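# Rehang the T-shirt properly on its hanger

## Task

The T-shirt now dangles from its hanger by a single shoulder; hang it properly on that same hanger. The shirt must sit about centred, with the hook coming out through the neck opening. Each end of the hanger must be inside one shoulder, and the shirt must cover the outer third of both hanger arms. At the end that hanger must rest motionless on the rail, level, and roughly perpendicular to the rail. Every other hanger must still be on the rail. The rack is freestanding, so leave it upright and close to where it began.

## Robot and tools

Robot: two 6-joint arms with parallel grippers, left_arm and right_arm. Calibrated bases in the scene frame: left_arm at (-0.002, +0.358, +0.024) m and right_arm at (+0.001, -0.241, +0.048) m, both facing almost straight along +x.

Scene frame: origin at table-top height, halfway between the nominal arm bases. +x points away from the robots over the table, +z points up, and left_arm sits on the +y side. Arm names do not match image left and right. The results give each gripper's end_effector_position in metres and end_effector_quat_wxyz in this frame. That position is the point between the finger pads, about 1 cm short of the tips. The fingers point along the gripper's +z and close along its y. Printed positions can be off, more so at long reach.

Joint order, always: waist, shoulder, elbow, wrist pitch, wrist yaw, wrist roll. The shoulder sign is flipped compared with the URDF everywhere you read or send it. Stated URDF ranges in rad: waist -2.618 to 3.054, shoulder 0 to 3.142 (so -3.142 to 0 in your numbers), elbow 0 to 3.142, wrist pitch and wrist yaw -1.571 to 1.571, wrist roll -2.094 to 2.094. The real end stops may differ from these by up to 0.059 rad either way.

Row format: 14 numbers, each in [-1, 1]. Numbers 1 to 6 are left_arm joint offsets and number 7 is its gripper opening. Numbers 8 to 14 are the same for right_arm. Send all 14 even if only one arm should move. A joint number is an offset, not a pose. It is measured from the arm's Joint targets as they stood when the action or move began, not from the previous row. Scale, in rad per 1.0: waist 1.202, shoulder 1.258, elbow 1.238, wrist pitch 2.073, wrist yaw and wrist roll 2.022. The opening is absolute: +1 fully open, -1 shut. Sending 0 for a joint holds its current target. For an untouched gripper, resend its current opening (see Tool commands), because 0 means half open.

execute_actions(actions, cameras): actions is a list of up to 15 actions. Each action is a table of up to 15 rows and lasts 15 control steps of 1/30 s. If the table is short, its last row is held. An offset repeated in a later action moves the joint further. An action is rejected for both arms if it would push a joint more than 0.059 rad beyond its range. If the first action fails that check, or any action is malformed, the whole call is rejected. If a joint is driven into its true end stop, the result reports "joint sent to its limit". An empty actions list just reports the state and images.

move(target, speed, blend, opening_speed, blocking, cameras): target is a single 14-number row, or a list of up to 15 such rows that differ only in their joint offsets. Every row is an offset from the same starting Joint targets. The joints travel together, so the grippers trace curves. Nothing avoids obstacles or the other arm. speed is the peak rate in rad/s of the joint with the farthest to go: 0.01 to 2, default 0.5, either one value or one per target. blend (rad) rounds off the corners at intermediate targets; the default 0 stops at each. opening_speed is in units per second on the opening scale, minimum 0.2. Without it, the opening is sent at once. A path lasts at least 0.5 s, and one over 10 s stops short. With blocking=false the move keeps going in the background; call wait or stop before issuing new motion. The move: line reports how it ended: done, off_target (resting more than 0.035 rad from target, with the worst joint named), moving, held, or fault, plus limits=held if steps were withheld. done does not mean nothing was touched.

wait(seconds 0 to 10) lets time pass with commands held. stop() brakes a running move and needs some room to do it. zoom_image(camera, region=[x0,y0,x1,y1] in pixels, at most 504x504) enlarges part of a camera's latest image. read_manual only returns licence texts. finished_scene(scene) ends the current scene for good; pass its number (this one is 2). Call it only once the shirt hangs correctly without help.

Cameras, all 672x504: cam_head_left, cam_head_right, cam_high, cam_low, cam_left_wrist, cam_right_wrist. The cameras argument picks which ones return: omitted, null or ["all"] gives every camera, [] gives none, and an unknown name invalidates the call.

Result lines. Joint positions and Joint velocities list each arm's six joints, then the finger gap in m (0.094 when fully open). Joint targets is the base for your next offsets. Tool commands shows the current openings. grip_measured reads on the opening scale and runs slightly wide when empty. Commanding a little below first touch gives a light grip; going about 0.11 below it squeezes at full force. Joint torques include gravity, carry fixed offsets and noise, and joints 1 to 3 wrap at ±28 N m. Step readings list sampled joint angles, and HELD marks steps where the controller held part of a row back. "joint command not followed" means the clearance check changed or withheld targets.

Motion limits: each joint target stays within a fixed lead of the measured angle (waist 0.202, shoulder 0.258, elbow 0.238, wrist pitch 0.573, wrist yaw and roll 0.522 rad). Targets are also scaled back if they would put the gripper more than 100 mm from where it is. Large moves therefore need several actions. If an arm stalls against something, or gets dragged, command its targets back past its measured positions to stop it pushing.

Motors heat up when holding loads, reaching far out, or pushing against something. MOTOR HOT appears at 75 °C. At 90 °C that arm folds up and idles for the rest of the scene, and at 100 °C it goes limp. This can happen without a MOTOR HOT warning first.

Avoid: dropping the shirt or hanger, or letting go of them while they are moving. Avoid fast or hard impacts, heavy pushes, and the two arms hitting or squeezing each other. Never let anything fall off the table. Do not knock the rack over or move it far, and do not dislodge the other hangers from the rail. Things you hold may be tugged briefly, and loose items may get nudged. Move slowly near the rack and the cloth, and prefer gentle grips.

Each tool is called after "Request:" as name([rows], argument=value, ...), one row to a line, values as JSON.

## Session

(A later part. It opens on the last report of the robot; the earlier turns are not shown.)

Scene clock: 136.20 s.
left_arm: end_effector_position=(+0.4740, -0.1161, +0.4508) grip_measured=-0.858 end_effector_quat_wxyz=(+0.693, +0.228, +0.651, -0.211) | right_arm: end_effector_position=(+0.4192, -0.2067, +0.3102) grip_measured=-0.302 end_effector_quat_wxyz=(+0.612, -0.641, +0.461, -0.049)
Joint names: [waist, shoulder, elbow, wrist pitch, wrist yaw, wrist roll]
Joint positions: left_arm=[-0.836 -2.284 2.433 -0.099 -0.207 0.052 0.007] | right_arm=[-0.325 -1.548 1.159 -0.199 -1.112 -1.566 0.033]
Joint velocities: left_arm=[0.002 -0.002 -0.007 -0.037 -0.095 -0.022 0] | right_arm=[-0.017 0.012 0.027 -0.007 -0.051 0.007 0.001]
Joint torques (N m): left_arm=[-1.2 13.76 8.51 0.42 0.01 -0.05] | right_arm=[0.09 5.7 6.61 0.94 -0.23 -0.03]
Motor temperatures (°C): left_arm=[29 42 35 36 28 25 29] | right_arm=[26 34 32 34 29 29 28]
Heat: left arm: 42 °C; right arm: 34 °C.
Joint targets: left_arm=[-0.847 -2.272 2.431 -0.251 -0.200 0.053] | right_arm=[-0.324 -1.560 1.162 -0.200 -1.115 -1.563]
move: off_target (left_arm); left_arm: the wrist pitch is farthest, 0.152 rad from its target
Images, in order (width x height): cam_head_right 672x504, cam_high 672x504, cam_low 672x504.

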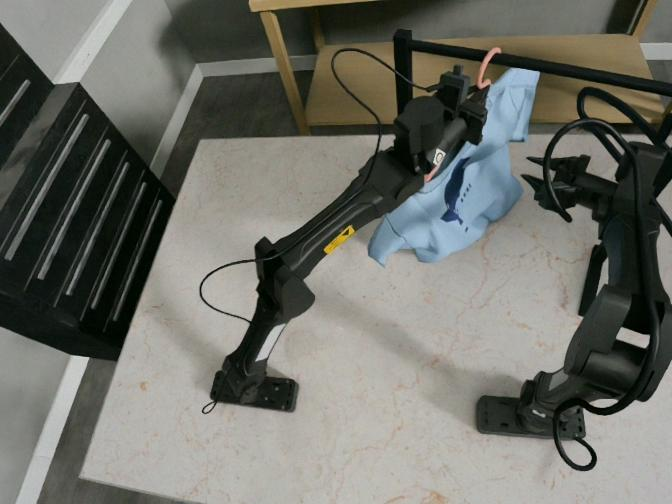

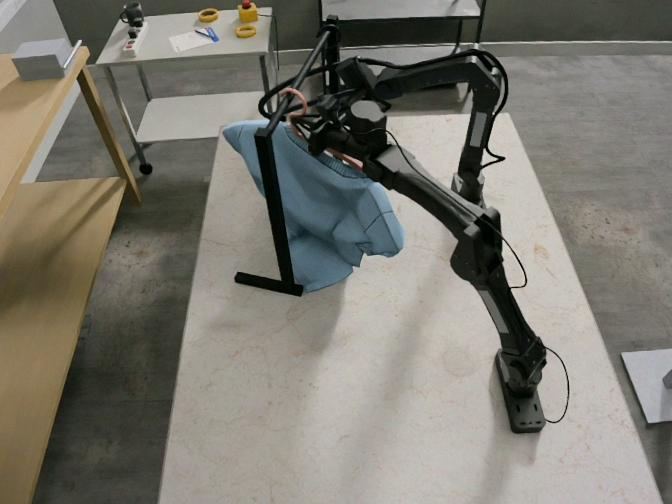

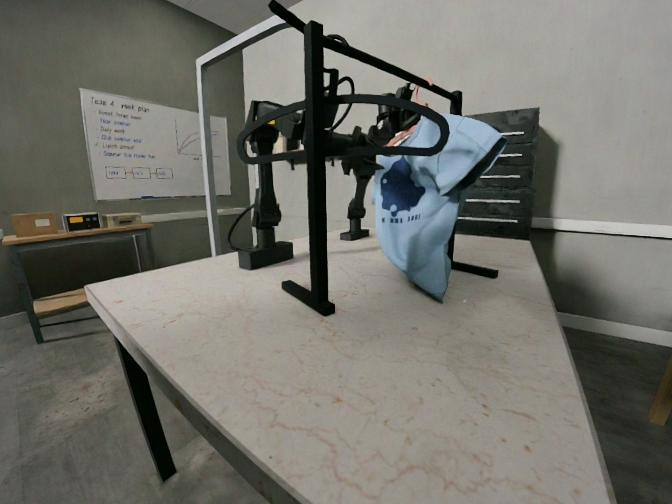

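Request:
move(target=[0,0,0,0,0,0,-0.95,-0.146,-0.669,0.565,0.357,-0.105,0,0.0], speed=0.5, cameras=["cam_high","cam_low","cam_head_right","cam_right_wrist"])

Request:
zoom_image(camera="cam_low", region=[300, 40, 560, 320])

Request:
zoom_image(camera="cam_head_right", region=[360, 10, 620, 260])

Scene clock: 138.97 s.
left_arm: end_effector_position=(+0.4669, -0.1239, +0.4511) grip_measured=-0.858 end_effector_quat_wxyz=(+0.690, +0.241, +0.646, -0.219) | right_arm: end_effector_position=(+0.5819, -0.3020, +0.3292) grip_measured=-0.002 end_effector_quat_wxyz=(+0.666, -0.672, +0.184, -0.268)
Joint names: [waist, shoulder, elbow, wrist pitch, wrist yaw, wrist roll]
Joint positions: left_arm=[-0.846 -2.284 2.433 -0.099 -0.184 0.058 0.007] | right_arm=[-0.421 -2.307 1.88 0.55 -1.326 -1.566 0.047]
Joint velocities: left_arm=[-0.017 -0.002 0.002 0.007 -0.022 -0.007 0.001] | right_arm=[-0.007 -0.002 -0.012 0.037 -0.007 0.022 -0.001]
Joint torques (N m): left_arm=[-0.29 13.59 8.58 0.44 -0.13 0.02] | right_arm=[-6.11 5.33 5.07 0.77 0 -0.04]
Motor temperatures (°C): left_arm=[29 42 35 36 28 25 29] | right_arm=[26 34 32 34 29 29 28]
Heat: left arm: 42 °C; right arm: 34 °C.
Joint targets: left_arm=[-0.847 -2.272 2.431 -0.251 -0.200 0.053] | right_arm=[-0.499 -2.401 1.861 0.540 -1.328 -1.563]
move: off_target (left_arm, right_arm); left_arm: the wrist pitch is farthest, 0.152 rad from its target; right_arm: the shoulder is farthest, 0.095 rad from its target
Images, in order (width x height): cam_head_right 672x504, cam_high 672x504, cam_low 672x504, cam_right_wrist 672x504.

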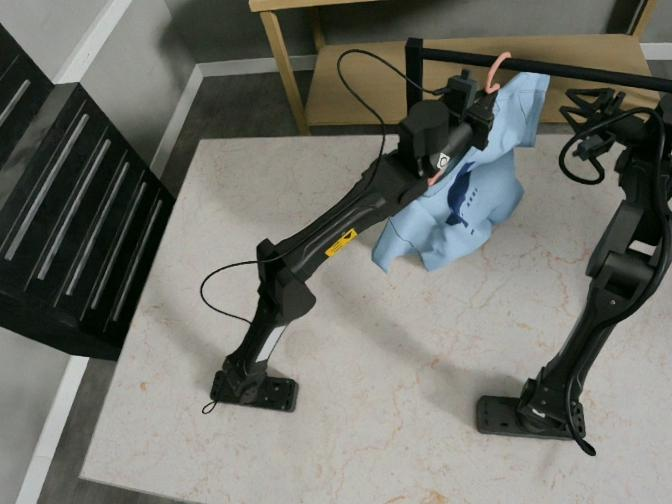

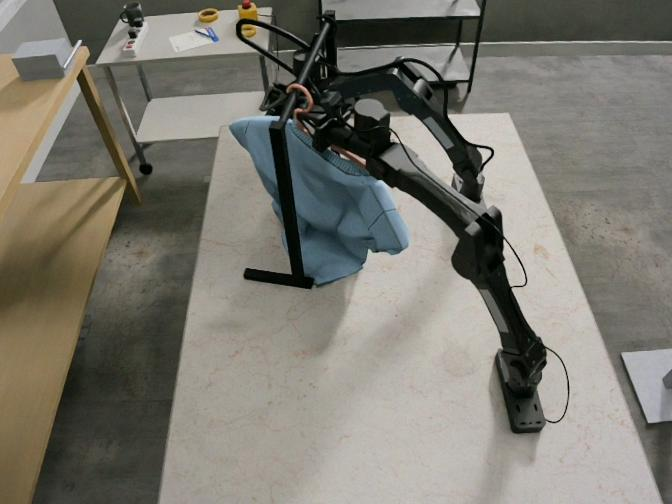

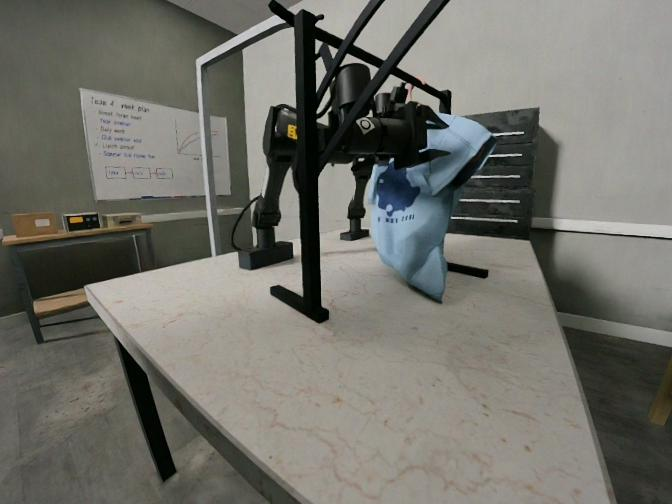

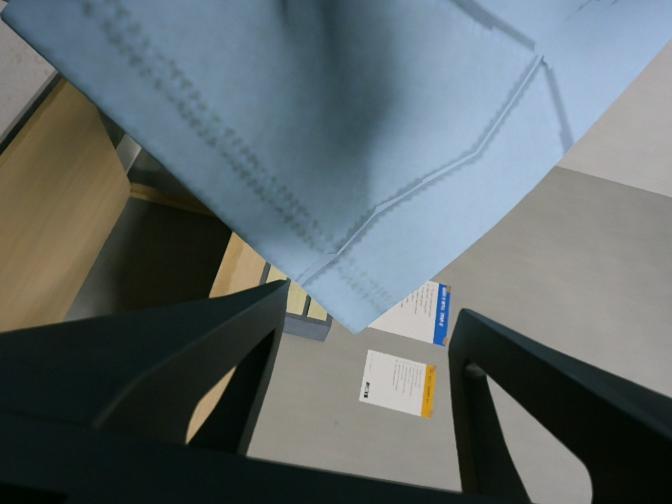

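Scaled by 1.800 from the camera's 672x504 image, which has a finer 960x720 frame.

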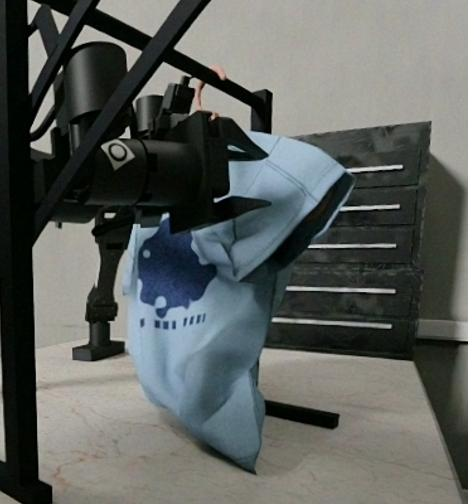

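Scaled by 1.938 from the camera's 672x504 image, which has a finer 960x720 frame.

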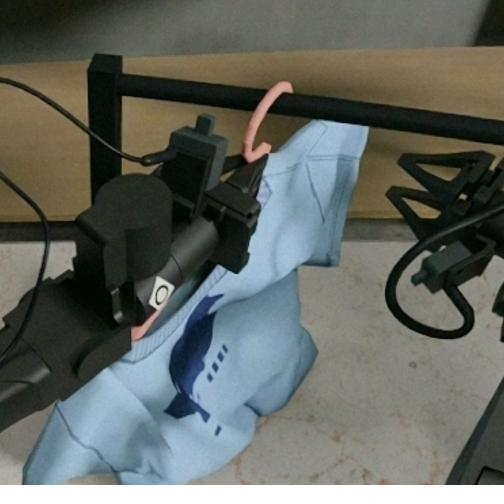

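Request:
move(target=[0,0,0,0,0,0,-0.95,0.13,0.2,-0.1,0,0,0,0.0], speed=0.3, cameras=["cam_high","cam_low","cam_head_right","cam_right_wrist"])

Request:
zoom_image(camera="cam_low", region=[240, 0, 560, 330])

Request:
zoom_image(camera="cam_high", region=[220, 0, 460, 300])

Scene clock: 140.67 s.
left_arm: end_effector_position=(+0.4669, -0.1239, +0.4511) grip_measured=-0.858 end_effector_quat_wxyz=(+0.690, +0.241, +0.646, -0.219) | right_arm: end_effector_position=(+0.5630, -0.2465, +0.3405) grip_measured=-0.002 end_effector_quat_wxyz=(+0.677, -0.679, +0.162, -0.233)
Joint names: [waist, shoulder, elbow, wrist pitch, wrist yaw, wrist roll]
Joint positions: left_arm=[-0.846 -2.284 2.433 -0.099 -0.184 0.058 0.007] | right_arm=[-0.338 -2.199 1.754 0.55 -1.329 -1.566 0.047]
Joint velocities: left_arm=[0.002 -0.002 -0.012 0.022 -0.022 -0.037 -0.001] | right_arm=[0.002 0.007 -0.012 -0.022 -0.007 -0.051 0.001]
Joint torques (N m): left_arm=[-0.14 13.46 8.4 0.46 -0.11 -0.01] | right_arm=[-0.39 17.16 5.16 0.78 0.03 -0.02]
Motor temperatures (°C): left_arm=[29 43 35 36 28 25 29] | right_arm=[26 34 32 34 29 29 28]
Heat: left arm: 43 °C; right arm: 34 °C.
Joint targets: left_arm=[-0.847 -2.272 2.431 -0.251 -0.200 0.053] | right_arm=[-0.343 -2.150 1.738 0.540 -1.328 -1.563]
move: off_target (left_arm, right_arm); left_arm: the wrist pitch is farthest, 0.152 rad from its target; right_arm: the shoulder is farthest, 0.050 rad from its target
Images, in order (width x height): cam_head_right 672x504, cam_high 672x504, cam_low 672x504, cam_right_wrist 672x504.

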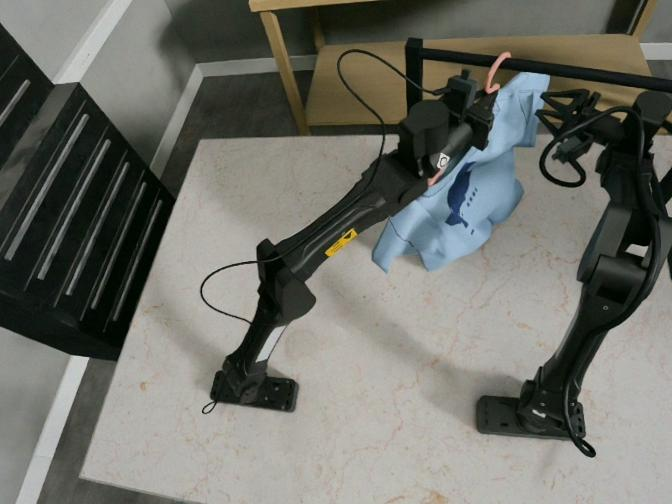

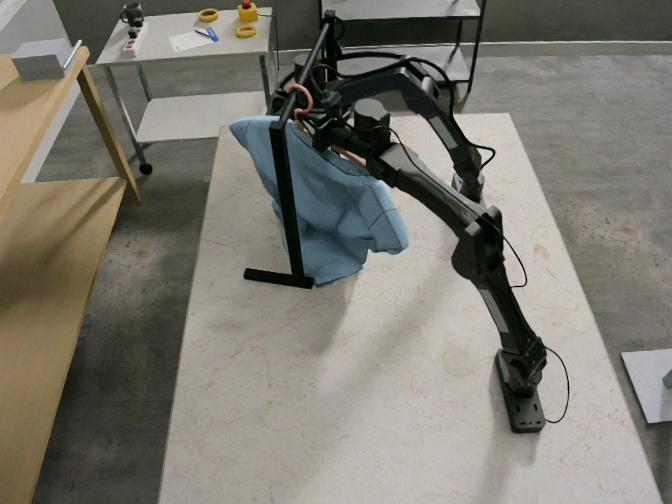

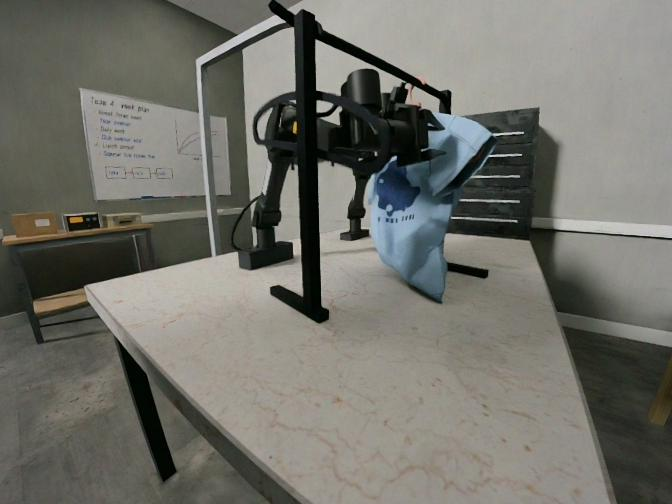

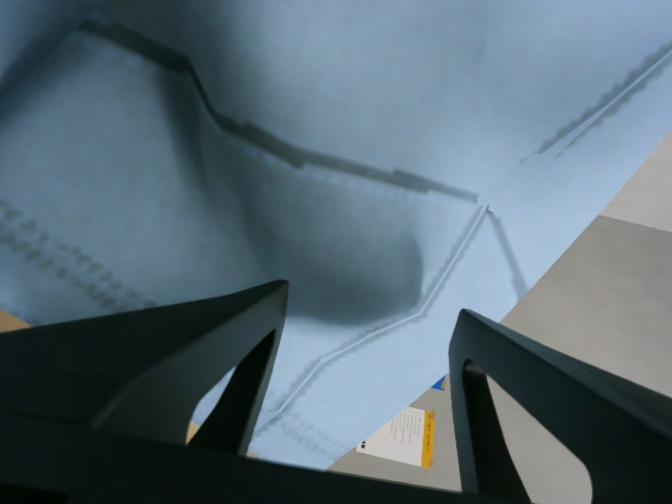

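Scaled by 1.527 from the camera's 672x504 image, which has a finer 960x720 frame.

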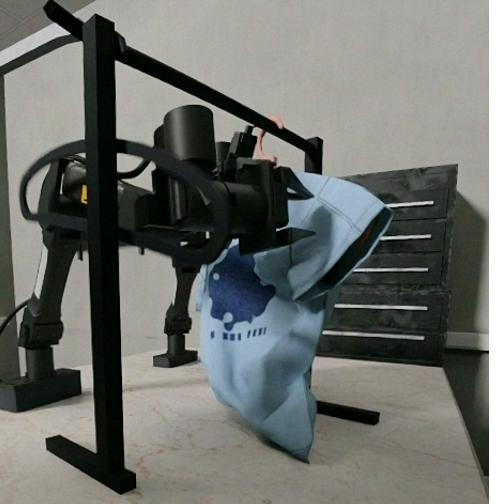

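Scaled by 1.680 from the camera's 672x504 image, which has a finer 960x720 frame.

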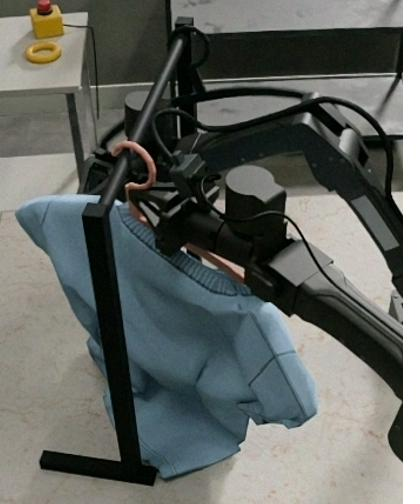

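Request:
move([
  [0,0,0,0,0,0,-0.95,-0.060,0.195,-0.56,0.154,0.285,0,0.2],
  [0,0,0,0,0,0,-0.95,0.106,-0.109,-0.067,0.044,0.383,0,0.2],
], speed=0.5, cameras=["cam_high","cam_low","cam_head_right","cam_right_wrist"])

Request:
zoom_image(camera="cam_low", region=[300, 40, 560, 320])

Request:
zoom_image(camera="cam_head_right", region=[360, 10, 620, 260])

Scene clock: 144.80 s.
left_arm: end_effector_position=(+0.4669, -0.1239, +0.4507) grip_measured=-0.858 end_effector_quat_wxyz=(+0.690, +0.241, +0.646, -0.219) | right_arm: end_effector_position=(+0.6486, -0.2747, +0.2661) grip_measured=+0.198 end_effector_quat_wxyz=(+0.582, -0.581, +0.404, -0.400)
Joint names: [waist, shoulder, elbow, wrist pitch, wrist yaw, wrist roll]
Joint positions: left_arm=[-0.846 -2.284 2.433 -0.101 -0.184 0.058 0.007] | right_arm=[-0.214 -2.269 1.611 0.656 -0.562 -1.566 0.056]
Joint velocities: left_arm=[-0.017 -0.002 -0.007 0.037 -0.081 0.007 0] | right_arm=[-0.002 0.012 0.007 0.037 0.037 0.037 -0.001]
Joint torques (N m): left_arm=[-0.09 13.6 8.53 0.44 -0.12 -0.03] | right_arm=[-0.12 11.74 9.54 0.98 0.08 -0.03]
Motor temperatures (°C): left_arm=[29 43 36 36 28 25 29] | right_arm=[26 34 32 34 29 29 28]
Heat: left arm: 43 °C; right arm: 34 °C.
Joint targets: left_arm=[-0.847 -2.272 2.431 -0.251 -0.200 0.053] | right_arm=[-0.215 -2.287 1.655 0.631 -0.553 -1.563]
move: off_target (left_arm, right_arm); left_arm: the wrist pitch is farthest, 0.150 rad from its target; right_arm: the elbow is farthest, 0.044 rad from its target
Images, in order (width x height): cam_head_right 672x504, cam_high 672x504, cam_low 672x504, cam_right_wrist 672x504.

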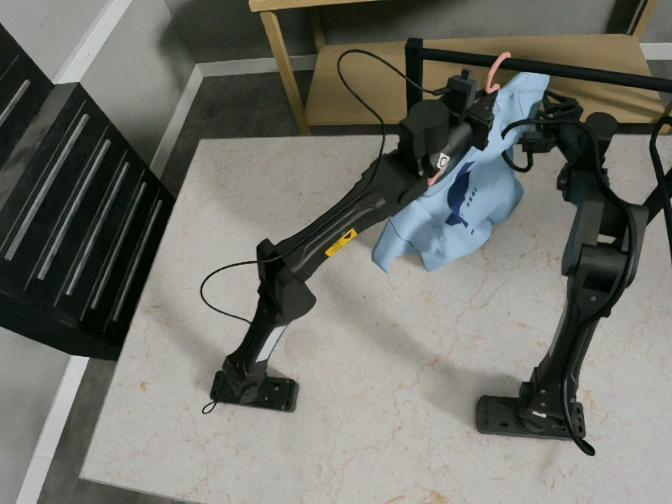

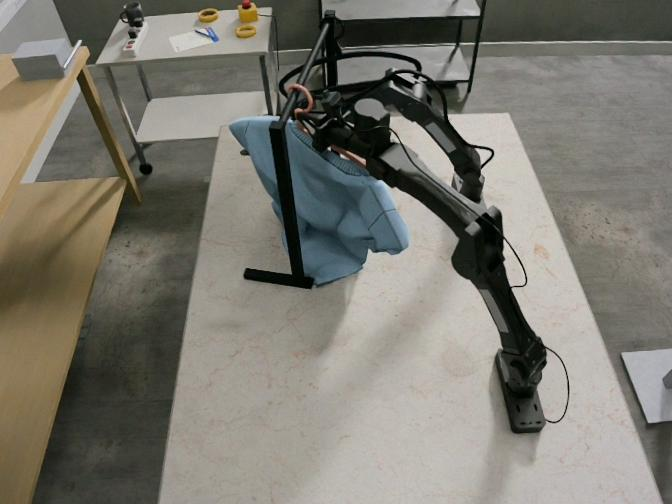

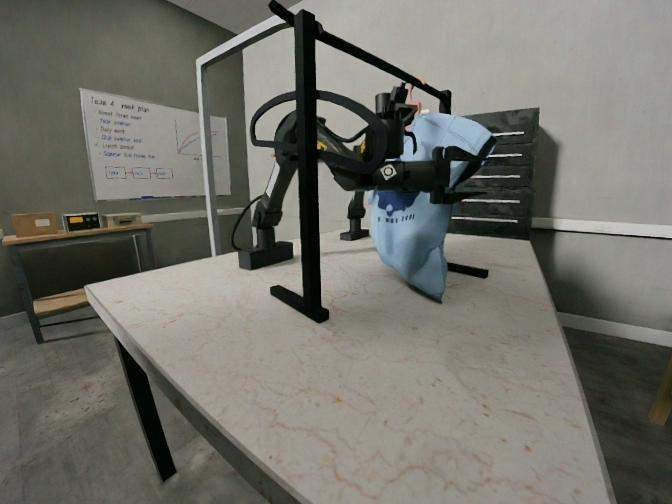

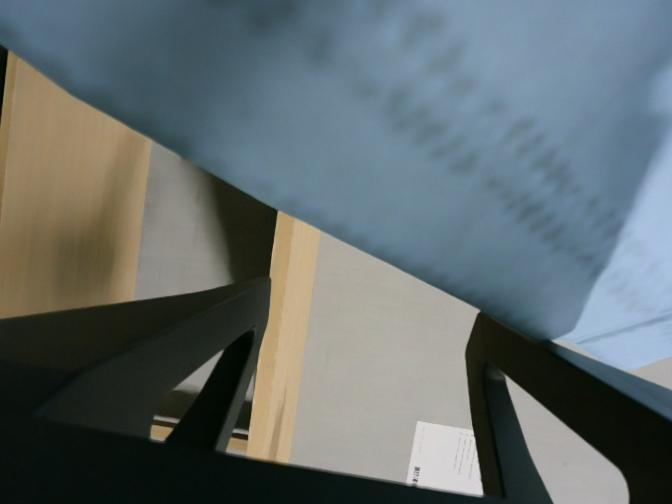

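Scaled by 1.800 from the camera's 672x504 image, which has a finer 960x720 frame.

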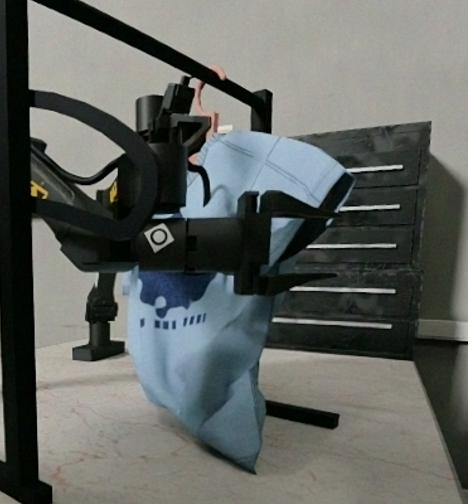

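Scaled by 1.938 from the camera's 672x504 image, which has a finer 960x720 frame.

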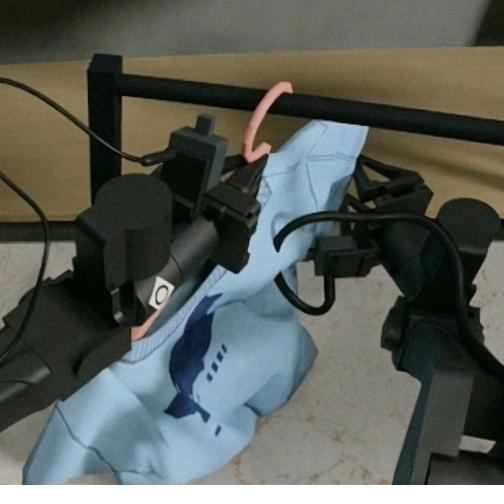

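Request:
move(target=[0,0,0,0,0,0,-0.95,0.05,0,0,0,0.025,0,0.2], speed=0.3, cameras=["cam_right_wrist","cam_low"])

Request:
zoom_image(camera="cam_low", region=[300, 40, 560, 320])

Scene clock: 146.13 s.
left_arm: end_effector_position=(+0.4666, -0.1236, +0.4509) grip_measured=-0.858 end_effector_quat_wxyz=(+0.689, +0.241, +0.647, -0.219) | right_arm: end_effector_position=(+0.6535, -0.2442, +0.2657) grip_measured=+0.198 end_effector_quat_wxyz=(+0.583, -0.582, +0.404, -0.399)
Joint names: [waist, shoulder, elbow, wrist pitch, wrist yaw, wrist roll]
Joint positions: left_arm=[-0.846 -2.282 2.433 -0.104 -0.184 0.058 0.007] | right_arm=[-0.152 -2.269 1.611 0.654 -0.504 -1.566 0.056]
Joint velocities: left_arm=[-0.007 0.007 -0.017 -0.066 -0.007 0.037 0] | right_arm=[-0.007 0.012 0.022 0.022 -0.037 0.007 0.001]
Joint torques (N m): left_arm=[-0.03 13.67 8.42 0.43 -0.1 0] | right_arm=[-0.23 11.78 9.57 1.04 0.07 -0.03]
Motor temperatures (°C): left_arm=[29 43 36 35 28 25 29] | right_arm=[26 35 32 34 29 29 28]
Heat: left arm: 43 °C; right arm: 35 °C.
Joint targets: left_arm=[-0.847 -2.272 2.431 -0.251 -0.200 0.053] | right_arm=[-0.155 -2.287 1.655 0.631 -0.503 -1.563]
move: off_target (left_arm, right_arm); left_arm: the wrist pitch is farthest, 0.147 rad from its target; right_arm: the elbow is farthest, 0.044 rad from its target
Images, in order (width x height): cam_low 672x504, cam_right_wrist 672x504.

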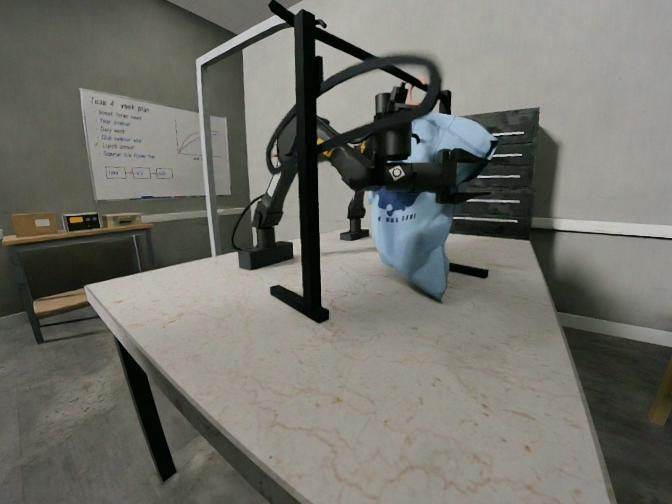

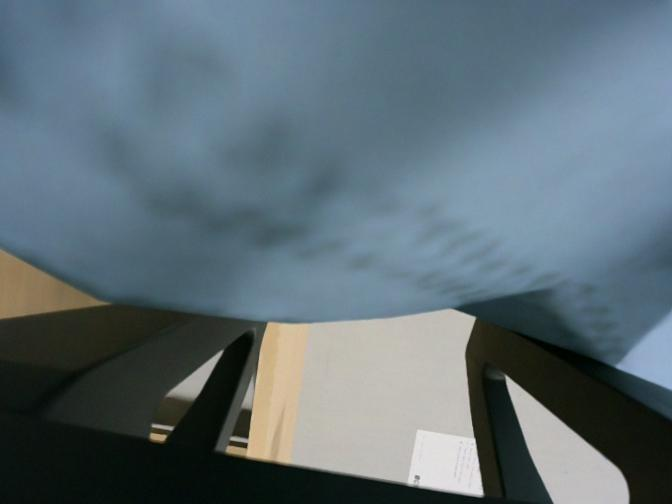

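Scaled by 1.800 from the camera's 672x504 image, which has a finer 960x720 frame.

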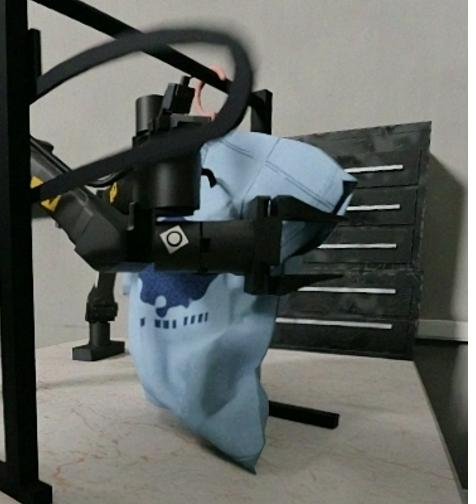

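Request:
move([
  [0,0,0,0,0,0,-0.95,0.01,0.01,0.012,0,-0.08,0,0.2],
], speed=0.3, cameras=[])

Request:
move(target=[0,0,0,0,0,0,-0.95,0,0,0,0,0,0,-1], opening_speed=1.5, cameras=["cam_right_wrist","cam_low"])

Request:
zoom_image(camera="cam_low", region=[300, 40, 560, 320])

Scene clock: 147.57 s.
left_arm: end_effector_position=(+0.4677, -0.1208, +0.4510) grip_measured=-0.858 end_effector_quat_wxyz=(+0.690, +0.239, +0.650, -0.212) | right_arm: end_effector_position=(+0.6451, -0.2248, +0.2686) grip_measured=+0.198 end_effector_quat_wxyz=(+0.607, -0.606, +0.366, -0.361)
Joint names: [waist, shoulder, elbow, wrist pitch, wrist yaw, wrist roll]
Joint positions: left_arm=[-0.846 -2.279 2.433 -0.111 -0.2 0.063 0.007] | right_arm=[-0.154 -2.269 1.623 0.643 -0.633 -1.566 0.056]
Joint velocities: left_arm=[-0.012 0.017 -0.017 -0.081 -0.007 -0.007 0] | right_arm=[-0.017 0.002 -0.012 0.037 -0.037 0.037 0]
Joint torques (N m): left_arm=[-0.05 13.09 8.47 0.58 -0.06 -0.04] | right_arm=[0.84 12.83 9.84 1.1 -0.26 -0.02]
Motor temperatures (°C): left_arm=[29 43 36 35 28 25 29] | right_arm=[26 35 32 34 29 29 28]
Heat: left arm: 43 °C; right arm: 35 °C.
Joint targets: left_arm=[-0.847 -2.272 2.431 -0.251 -0.200 0.053] | right_arm=[-0.143 -2.274 1.670 0.631 -0.664 -1.563]
move: off_target (left_arm, right_arm); left_arm: the wrist pitch is farthest, 0.140 rad from its target; right_arm: the elbow is farthest, 0.047 rad from its target
No camera images: "cameras" was empty.

Scene clock: 148.60 s.
left_arm: end_effector_position=(+0.4667, -0.1221, +0.4510) grip_measured=-0.858 end_effector_quat_wxyz=(+0.689, +0.242, +0.648, -0.215) | right_arm: end_effector_position=(+0.6433, -0.2177, +0.2686) grip_measured=-0.990 end_effector_quat_wxyz=(+0.612, -0.611, +0.358, -0.353)
Joint names: [waist, shoulder, elbow, wrist pitch, wrist yaw, wrist roll]
Joint positions: left_arm=[-0.846 -2.279 2.433 -0.111 -0.19 0.063 0.007] | right_arm=[-0.148 -2.269 1.623 0.643 -0.653 -1.566 0]
Joint velocities: left_arm=[0.002 0.002 0.002 0.037 -0.037 -0.007 0] | right_arm=[0.007 -0.017 0.007 -0.051 -0.11 -0.095 0]
Joint torques (N m): left_arm=[-0.31 13.08 8.47 0.59 -0.07 -0.07] | right_arm=[0.35 12.82 9.81 1.1 -0.05 -0.03]
Motor temperatures (°C): left_arm=[29 43 36 35 28 25 29] | right_arm=[26 35 32 34 29 29 28]
Heat: left arm: 43 °C; right arm: 35 °C.
Joint targets: left_arm=[-0.847 -2.272 2.431 -0.251 -0.200 0.053] | right_arm=[-0.143 -2.274 1.670 0.631 -0.664 -1.563]
move: off_target (left_arm, right_arm); left_arm: the wrist pitch is farthest, 0.140 rad from its target; right_arm: the elbow is farthest, 0.047 rad from its target
Images, in order (width x height): cam_low 672x504, cam_right_wrist 672x504.

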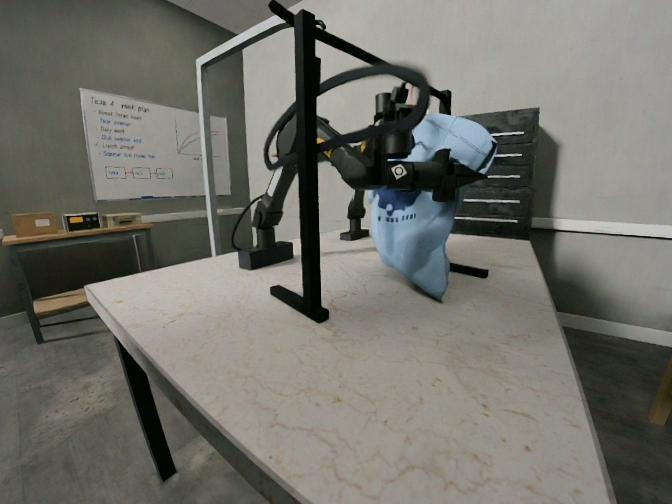

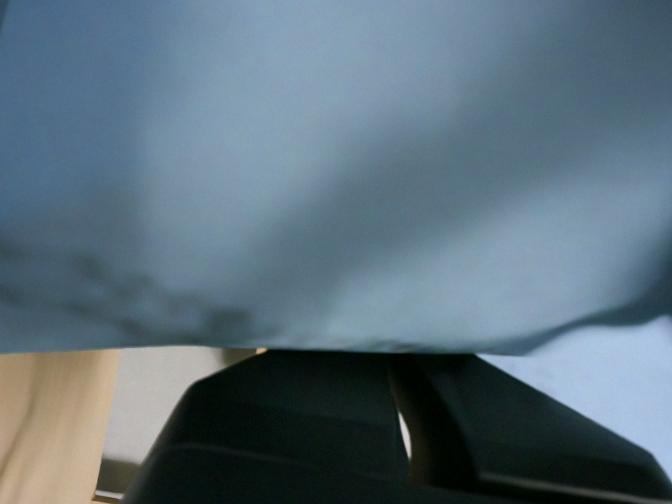

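Scaled by 1.800 from the camera's 672x504 image, which has a finer 960x720 frame.

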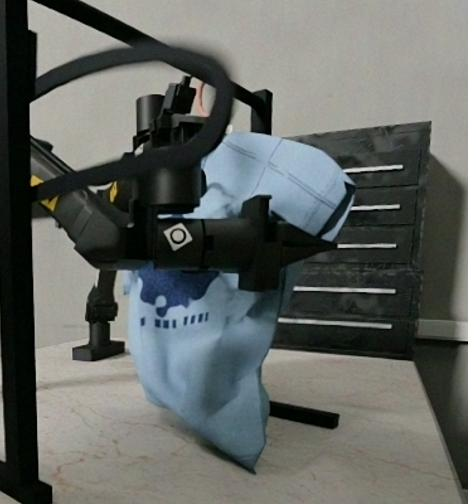

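Request:
move([
  [0,0,0,0,0,0,-0.95,-0.08,0.03,-0.03,0,0,0,0],
  [0,0,0,0,0,0,-0.95,-0.165,0,0,0.009,-0.159,0,0],
  [0,0,0,0,0,0,-0.95,-0.124,-0.0485,0.032,0.009,-0.159,0,0],
], speed=0.3, cameras=["cam_right_wrist","cam_low","cam_head_right"])

Request:
zoom_image(camera="cam_low", region=[300, 40, 560, 320])

Request:
zoom_image(camera="cam_head_right", region=[360, 10, 620, 260])

Scene clock: 151.50 s.
left_arm: end_effector_position=(+0.4668, -0.1221, +0.4507) grip_measured=-0.858 end_effector_quat_wxyz=(+0.688, +0.240, +0.650, -0.217) | right_arm: end_effector_position=(+0.6204, -0.2603, +0.2580) grip_measured=-0.002 end_effector_quat_wxyz=(+0.642, -0.641, +0.302, -0.293)
Joint names: [waist, shoulder, elbow, wrist pitch, wrist yaw, wrist roll]
Joint positions: left_arm=[-0.846 -2.279 2.433 -0.113 -0.19 0.055 0.007] | right_arm=[-0.287 -2.321 1.672 0.64 -0.977 -1.566 0.047]
Joint velocities: left_arm=[0.012 0.007 0.002 -0.022 -0.022 0.051 -0.002] | right_arm=[-0.012 -0.012 0.002 0.007 -0.066 -0.007 0.001]
Joint torques (N m): left_arm=[-0.21 13.22 8.44 0.53 -0.06 -0.05] | right_arm=[-0.43 12.34 8.96 1.14 -0.03 -0.04]
Motor temperatures (°C): left_arm=[29 43 36 35 28 25 29] | right_arm=[26 35 33 34 29 29 28]
Heat: left arm: 43 °C; right arm: 35 °C.
Joint targets: left_arm=[-0.847 -2.272 2.431 -0.251 -0.200 0.053] | right_arm=[-0.292 -2.335 1.709 0.650 -0.986 -1.563]
move: off_target (left_arm, right_arm); left_arm: the wrist pitch is farthest, 0.138 rad from its target; right_arm: the elbow is farthest, 0.037 rad from its target
Images, in order (width x height): cam_head_right 672x504, cam_low 672x504, cam_right_wrist 672x504.

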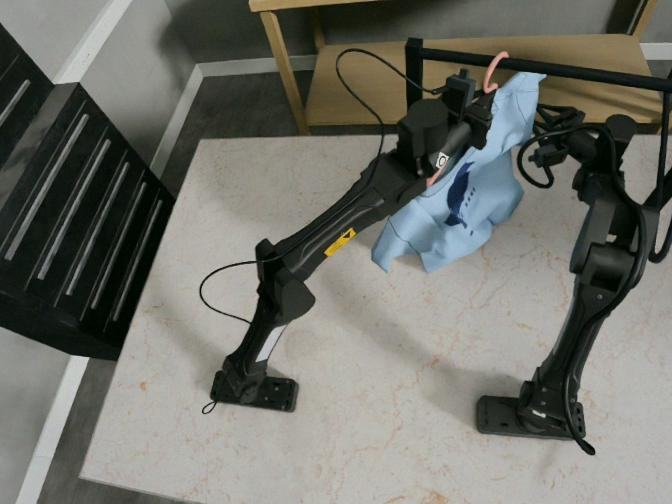

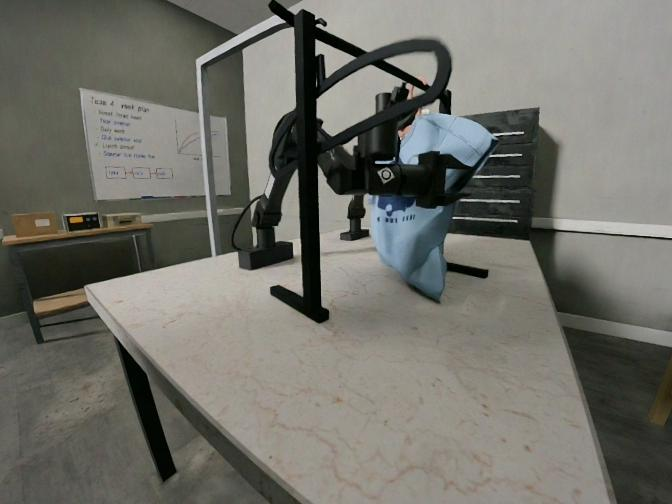

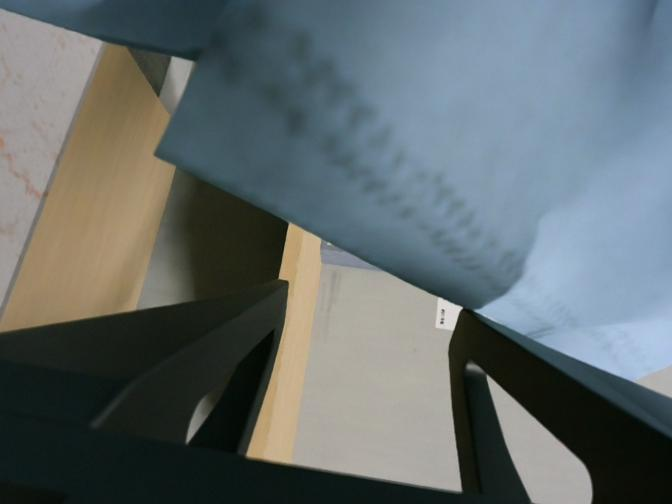

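Scaled by 1.800 from the camera's 672x504 image, which has a finer 960x720 frame.

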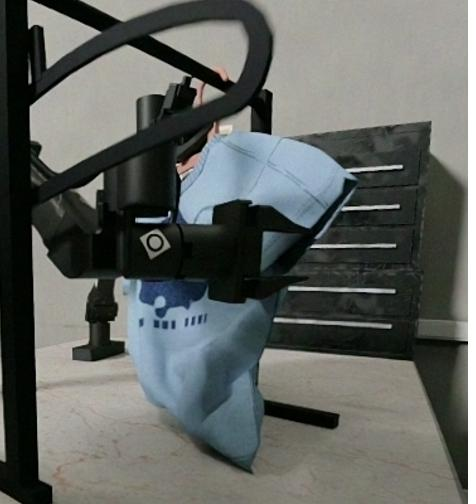

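Scaled by 1.938 from the camera's 672x504 image, which has a finer 960x720 frame.

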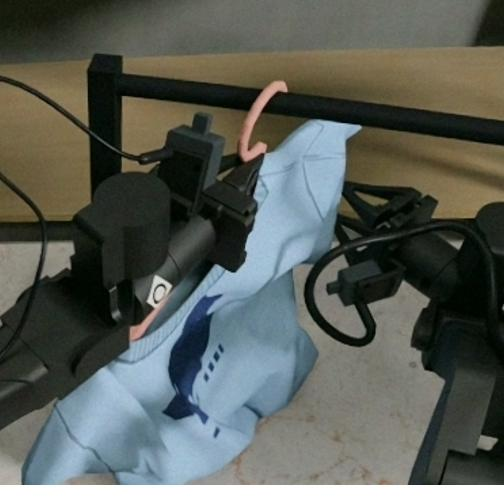

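Request:
move([
  [0,0,0,0,0,0,-0.95,0.05,0,0,0,0,0,0],
], speed=0.3, cameras=["cam_right_wrist"])

Request:
move(target=[0,0,0,0,0,0,-0.95,0,0,0,0,0,0,-1], opening_speed=1.5, cameras=["cam_right_wrist","cam_low"])

Request:
zoom_image(camera="cam_low", region=[300, 40, 560, 320])

Scene clock: 152.67 s.
left_arm: end_effector_position=(+0.4669, -0.1219, +0.4507) grip_measured=-0.858 end_effector_quat_wxyz=(+0.688, +0.239, +0.650, -0.217) | right_arm: end_effector_position=(+0.6205, -0.2242, +0.2580) grip_measured=-0.002 end_effector_quat_wxyz=(+0.650, -0.650, +0.283, -0.274)
Joint names: [waist, shoulder, elbow, wrist pitch, wrist yaw, wrist roll]
Joint positions: left_arm=[-0.846 -2.279 2.433 -0.113 -0.192 0.055 0.007] | right_arm=[-0.229 -2.321 1.672 0.64 -0.977 -1.566 0.047]
Joint velocities: left_arm=[0.012 0.012 0.002 0.007 0.051 0.022 0] | right_arm=[-0.022 0.022 0.007 0.007 -0.007 -0.037 0]
Joint torques (N m): left_arm=[-0.28 13.11 8.57 0.58 -0.07 -0.05] | right_arm=[-0.34 12.29 8.92 1.16 -0.06 -0.03]
Motor temperatures (°C): left_arm=[29 43 36 35 28 25 29] | right_arm=[26 35 33 34 29 29 28]
Heat: left arm: 43 °C; right arm: 35 °C.
Joint targets: left_arm=[-0.847 -2.272 2.431 -0.251 -0.200 0.053] | right_arm=[-0.232 -2.335 1.709 0.650 -0.986 -1.563]
move: off_target (left_arm, right_arm); left_arm: the wrist pitch is farthest, 0.138 rad from its target; right_arm: the elbow is farthest, 0.037 rad from its target
Images, in order (width x height): cam_right_wrist 672x504.

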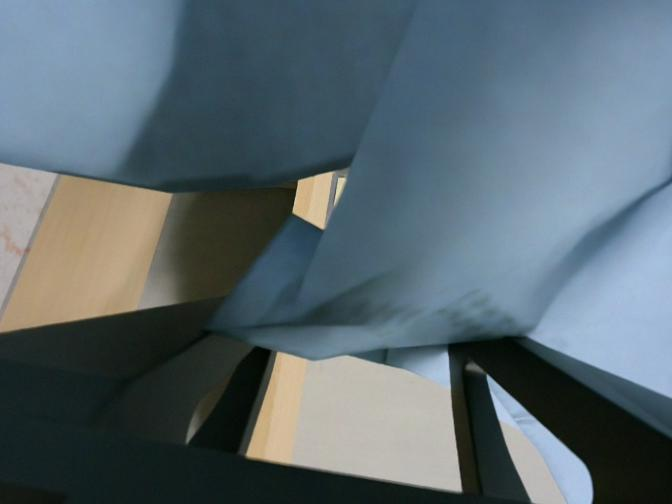

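Scene clock: 153.57 s.
left_arm: end_effector_position=(+0.4669, -0.1219, +0.4507) grip_measured=-0.858 end_effector_quat_wxyz=(+0.688, +0.239, +0.650, -0.217) | right_arm: end_effector_position=(+0.6205, -0.2242, +0.2580) grip_measured=-0.985 end_effector_quat_wxyz=(+0.650, -0.650, +0.283, -0.274)
Joint names: [waist, shoulder, elbow, wrist pitch, wrist yaw, wrist roll]
Joint positions: left_arm=[-0.846 -2.279 2.433 -0.113 -0.192 0.055 0.007] | right_arm=[-0.229 -2.321 1.672 0.64 -0.977 -1.566 0.001]
Joint velocities: left_arm=[0.007 -0.007 -0.007 -0.007 -0.007 -0.081 0] | right_arm=[-0.022 -0.002 -0.017 0.066 -0.037 -0.007 -0.001]
Joint torques (N m): left_arm=[-0.02 13.19 8.44 0.56 -0.13 -0.04] | right_arm=[-0.29 12.27 8.94 1.16 -0.04 -0.03]
Motor temperatures (°C): left_arm=[29 43 36 35 28 25 29] | right_arm=[26 35 33 34 29 29 28]
Heat: left arm: 43 °C; right arm: 35 °C.
Joint targets: left_arm=[-0.847 -2.272 2.431 -0.251 -0.200 0.053] | right_arm=[-0.232 -2.335 1.709 0.650 -0.986 -1.563]
move: off_target (left_arm, right_arm); left_arm: the wrist pitch is farthest, 0.138 rad from its target; right_arm: the elbow is farthest, 0.037 rad from its target
Images, in order (width x height): cam_low 672x504, cam_right_wrist 672x504.

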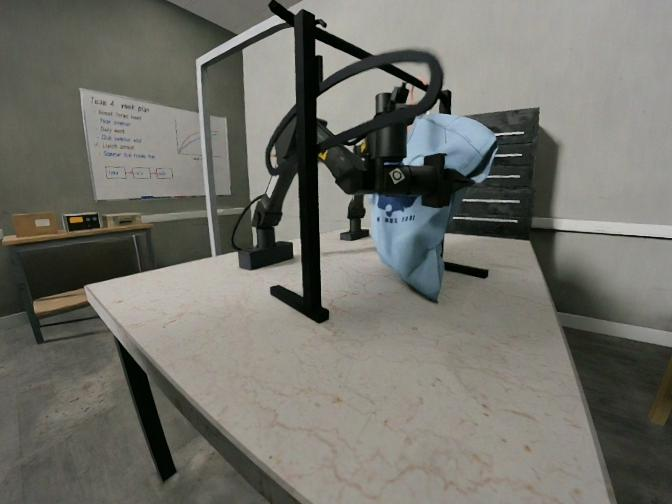

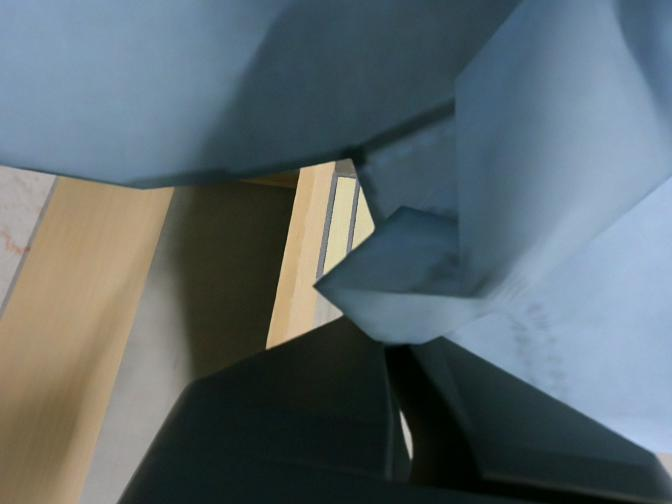

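Scaled by 1.800 from the camera's 672x504 image, which has a finer 960x720 frame.

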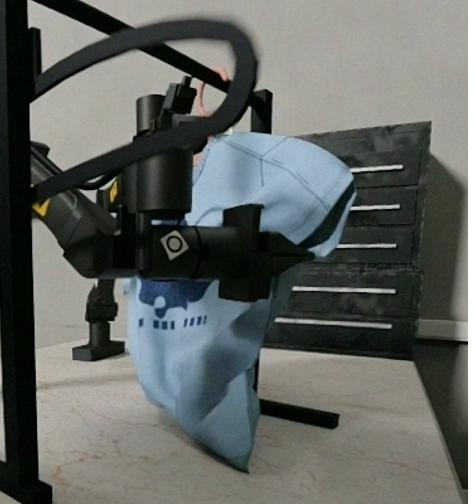

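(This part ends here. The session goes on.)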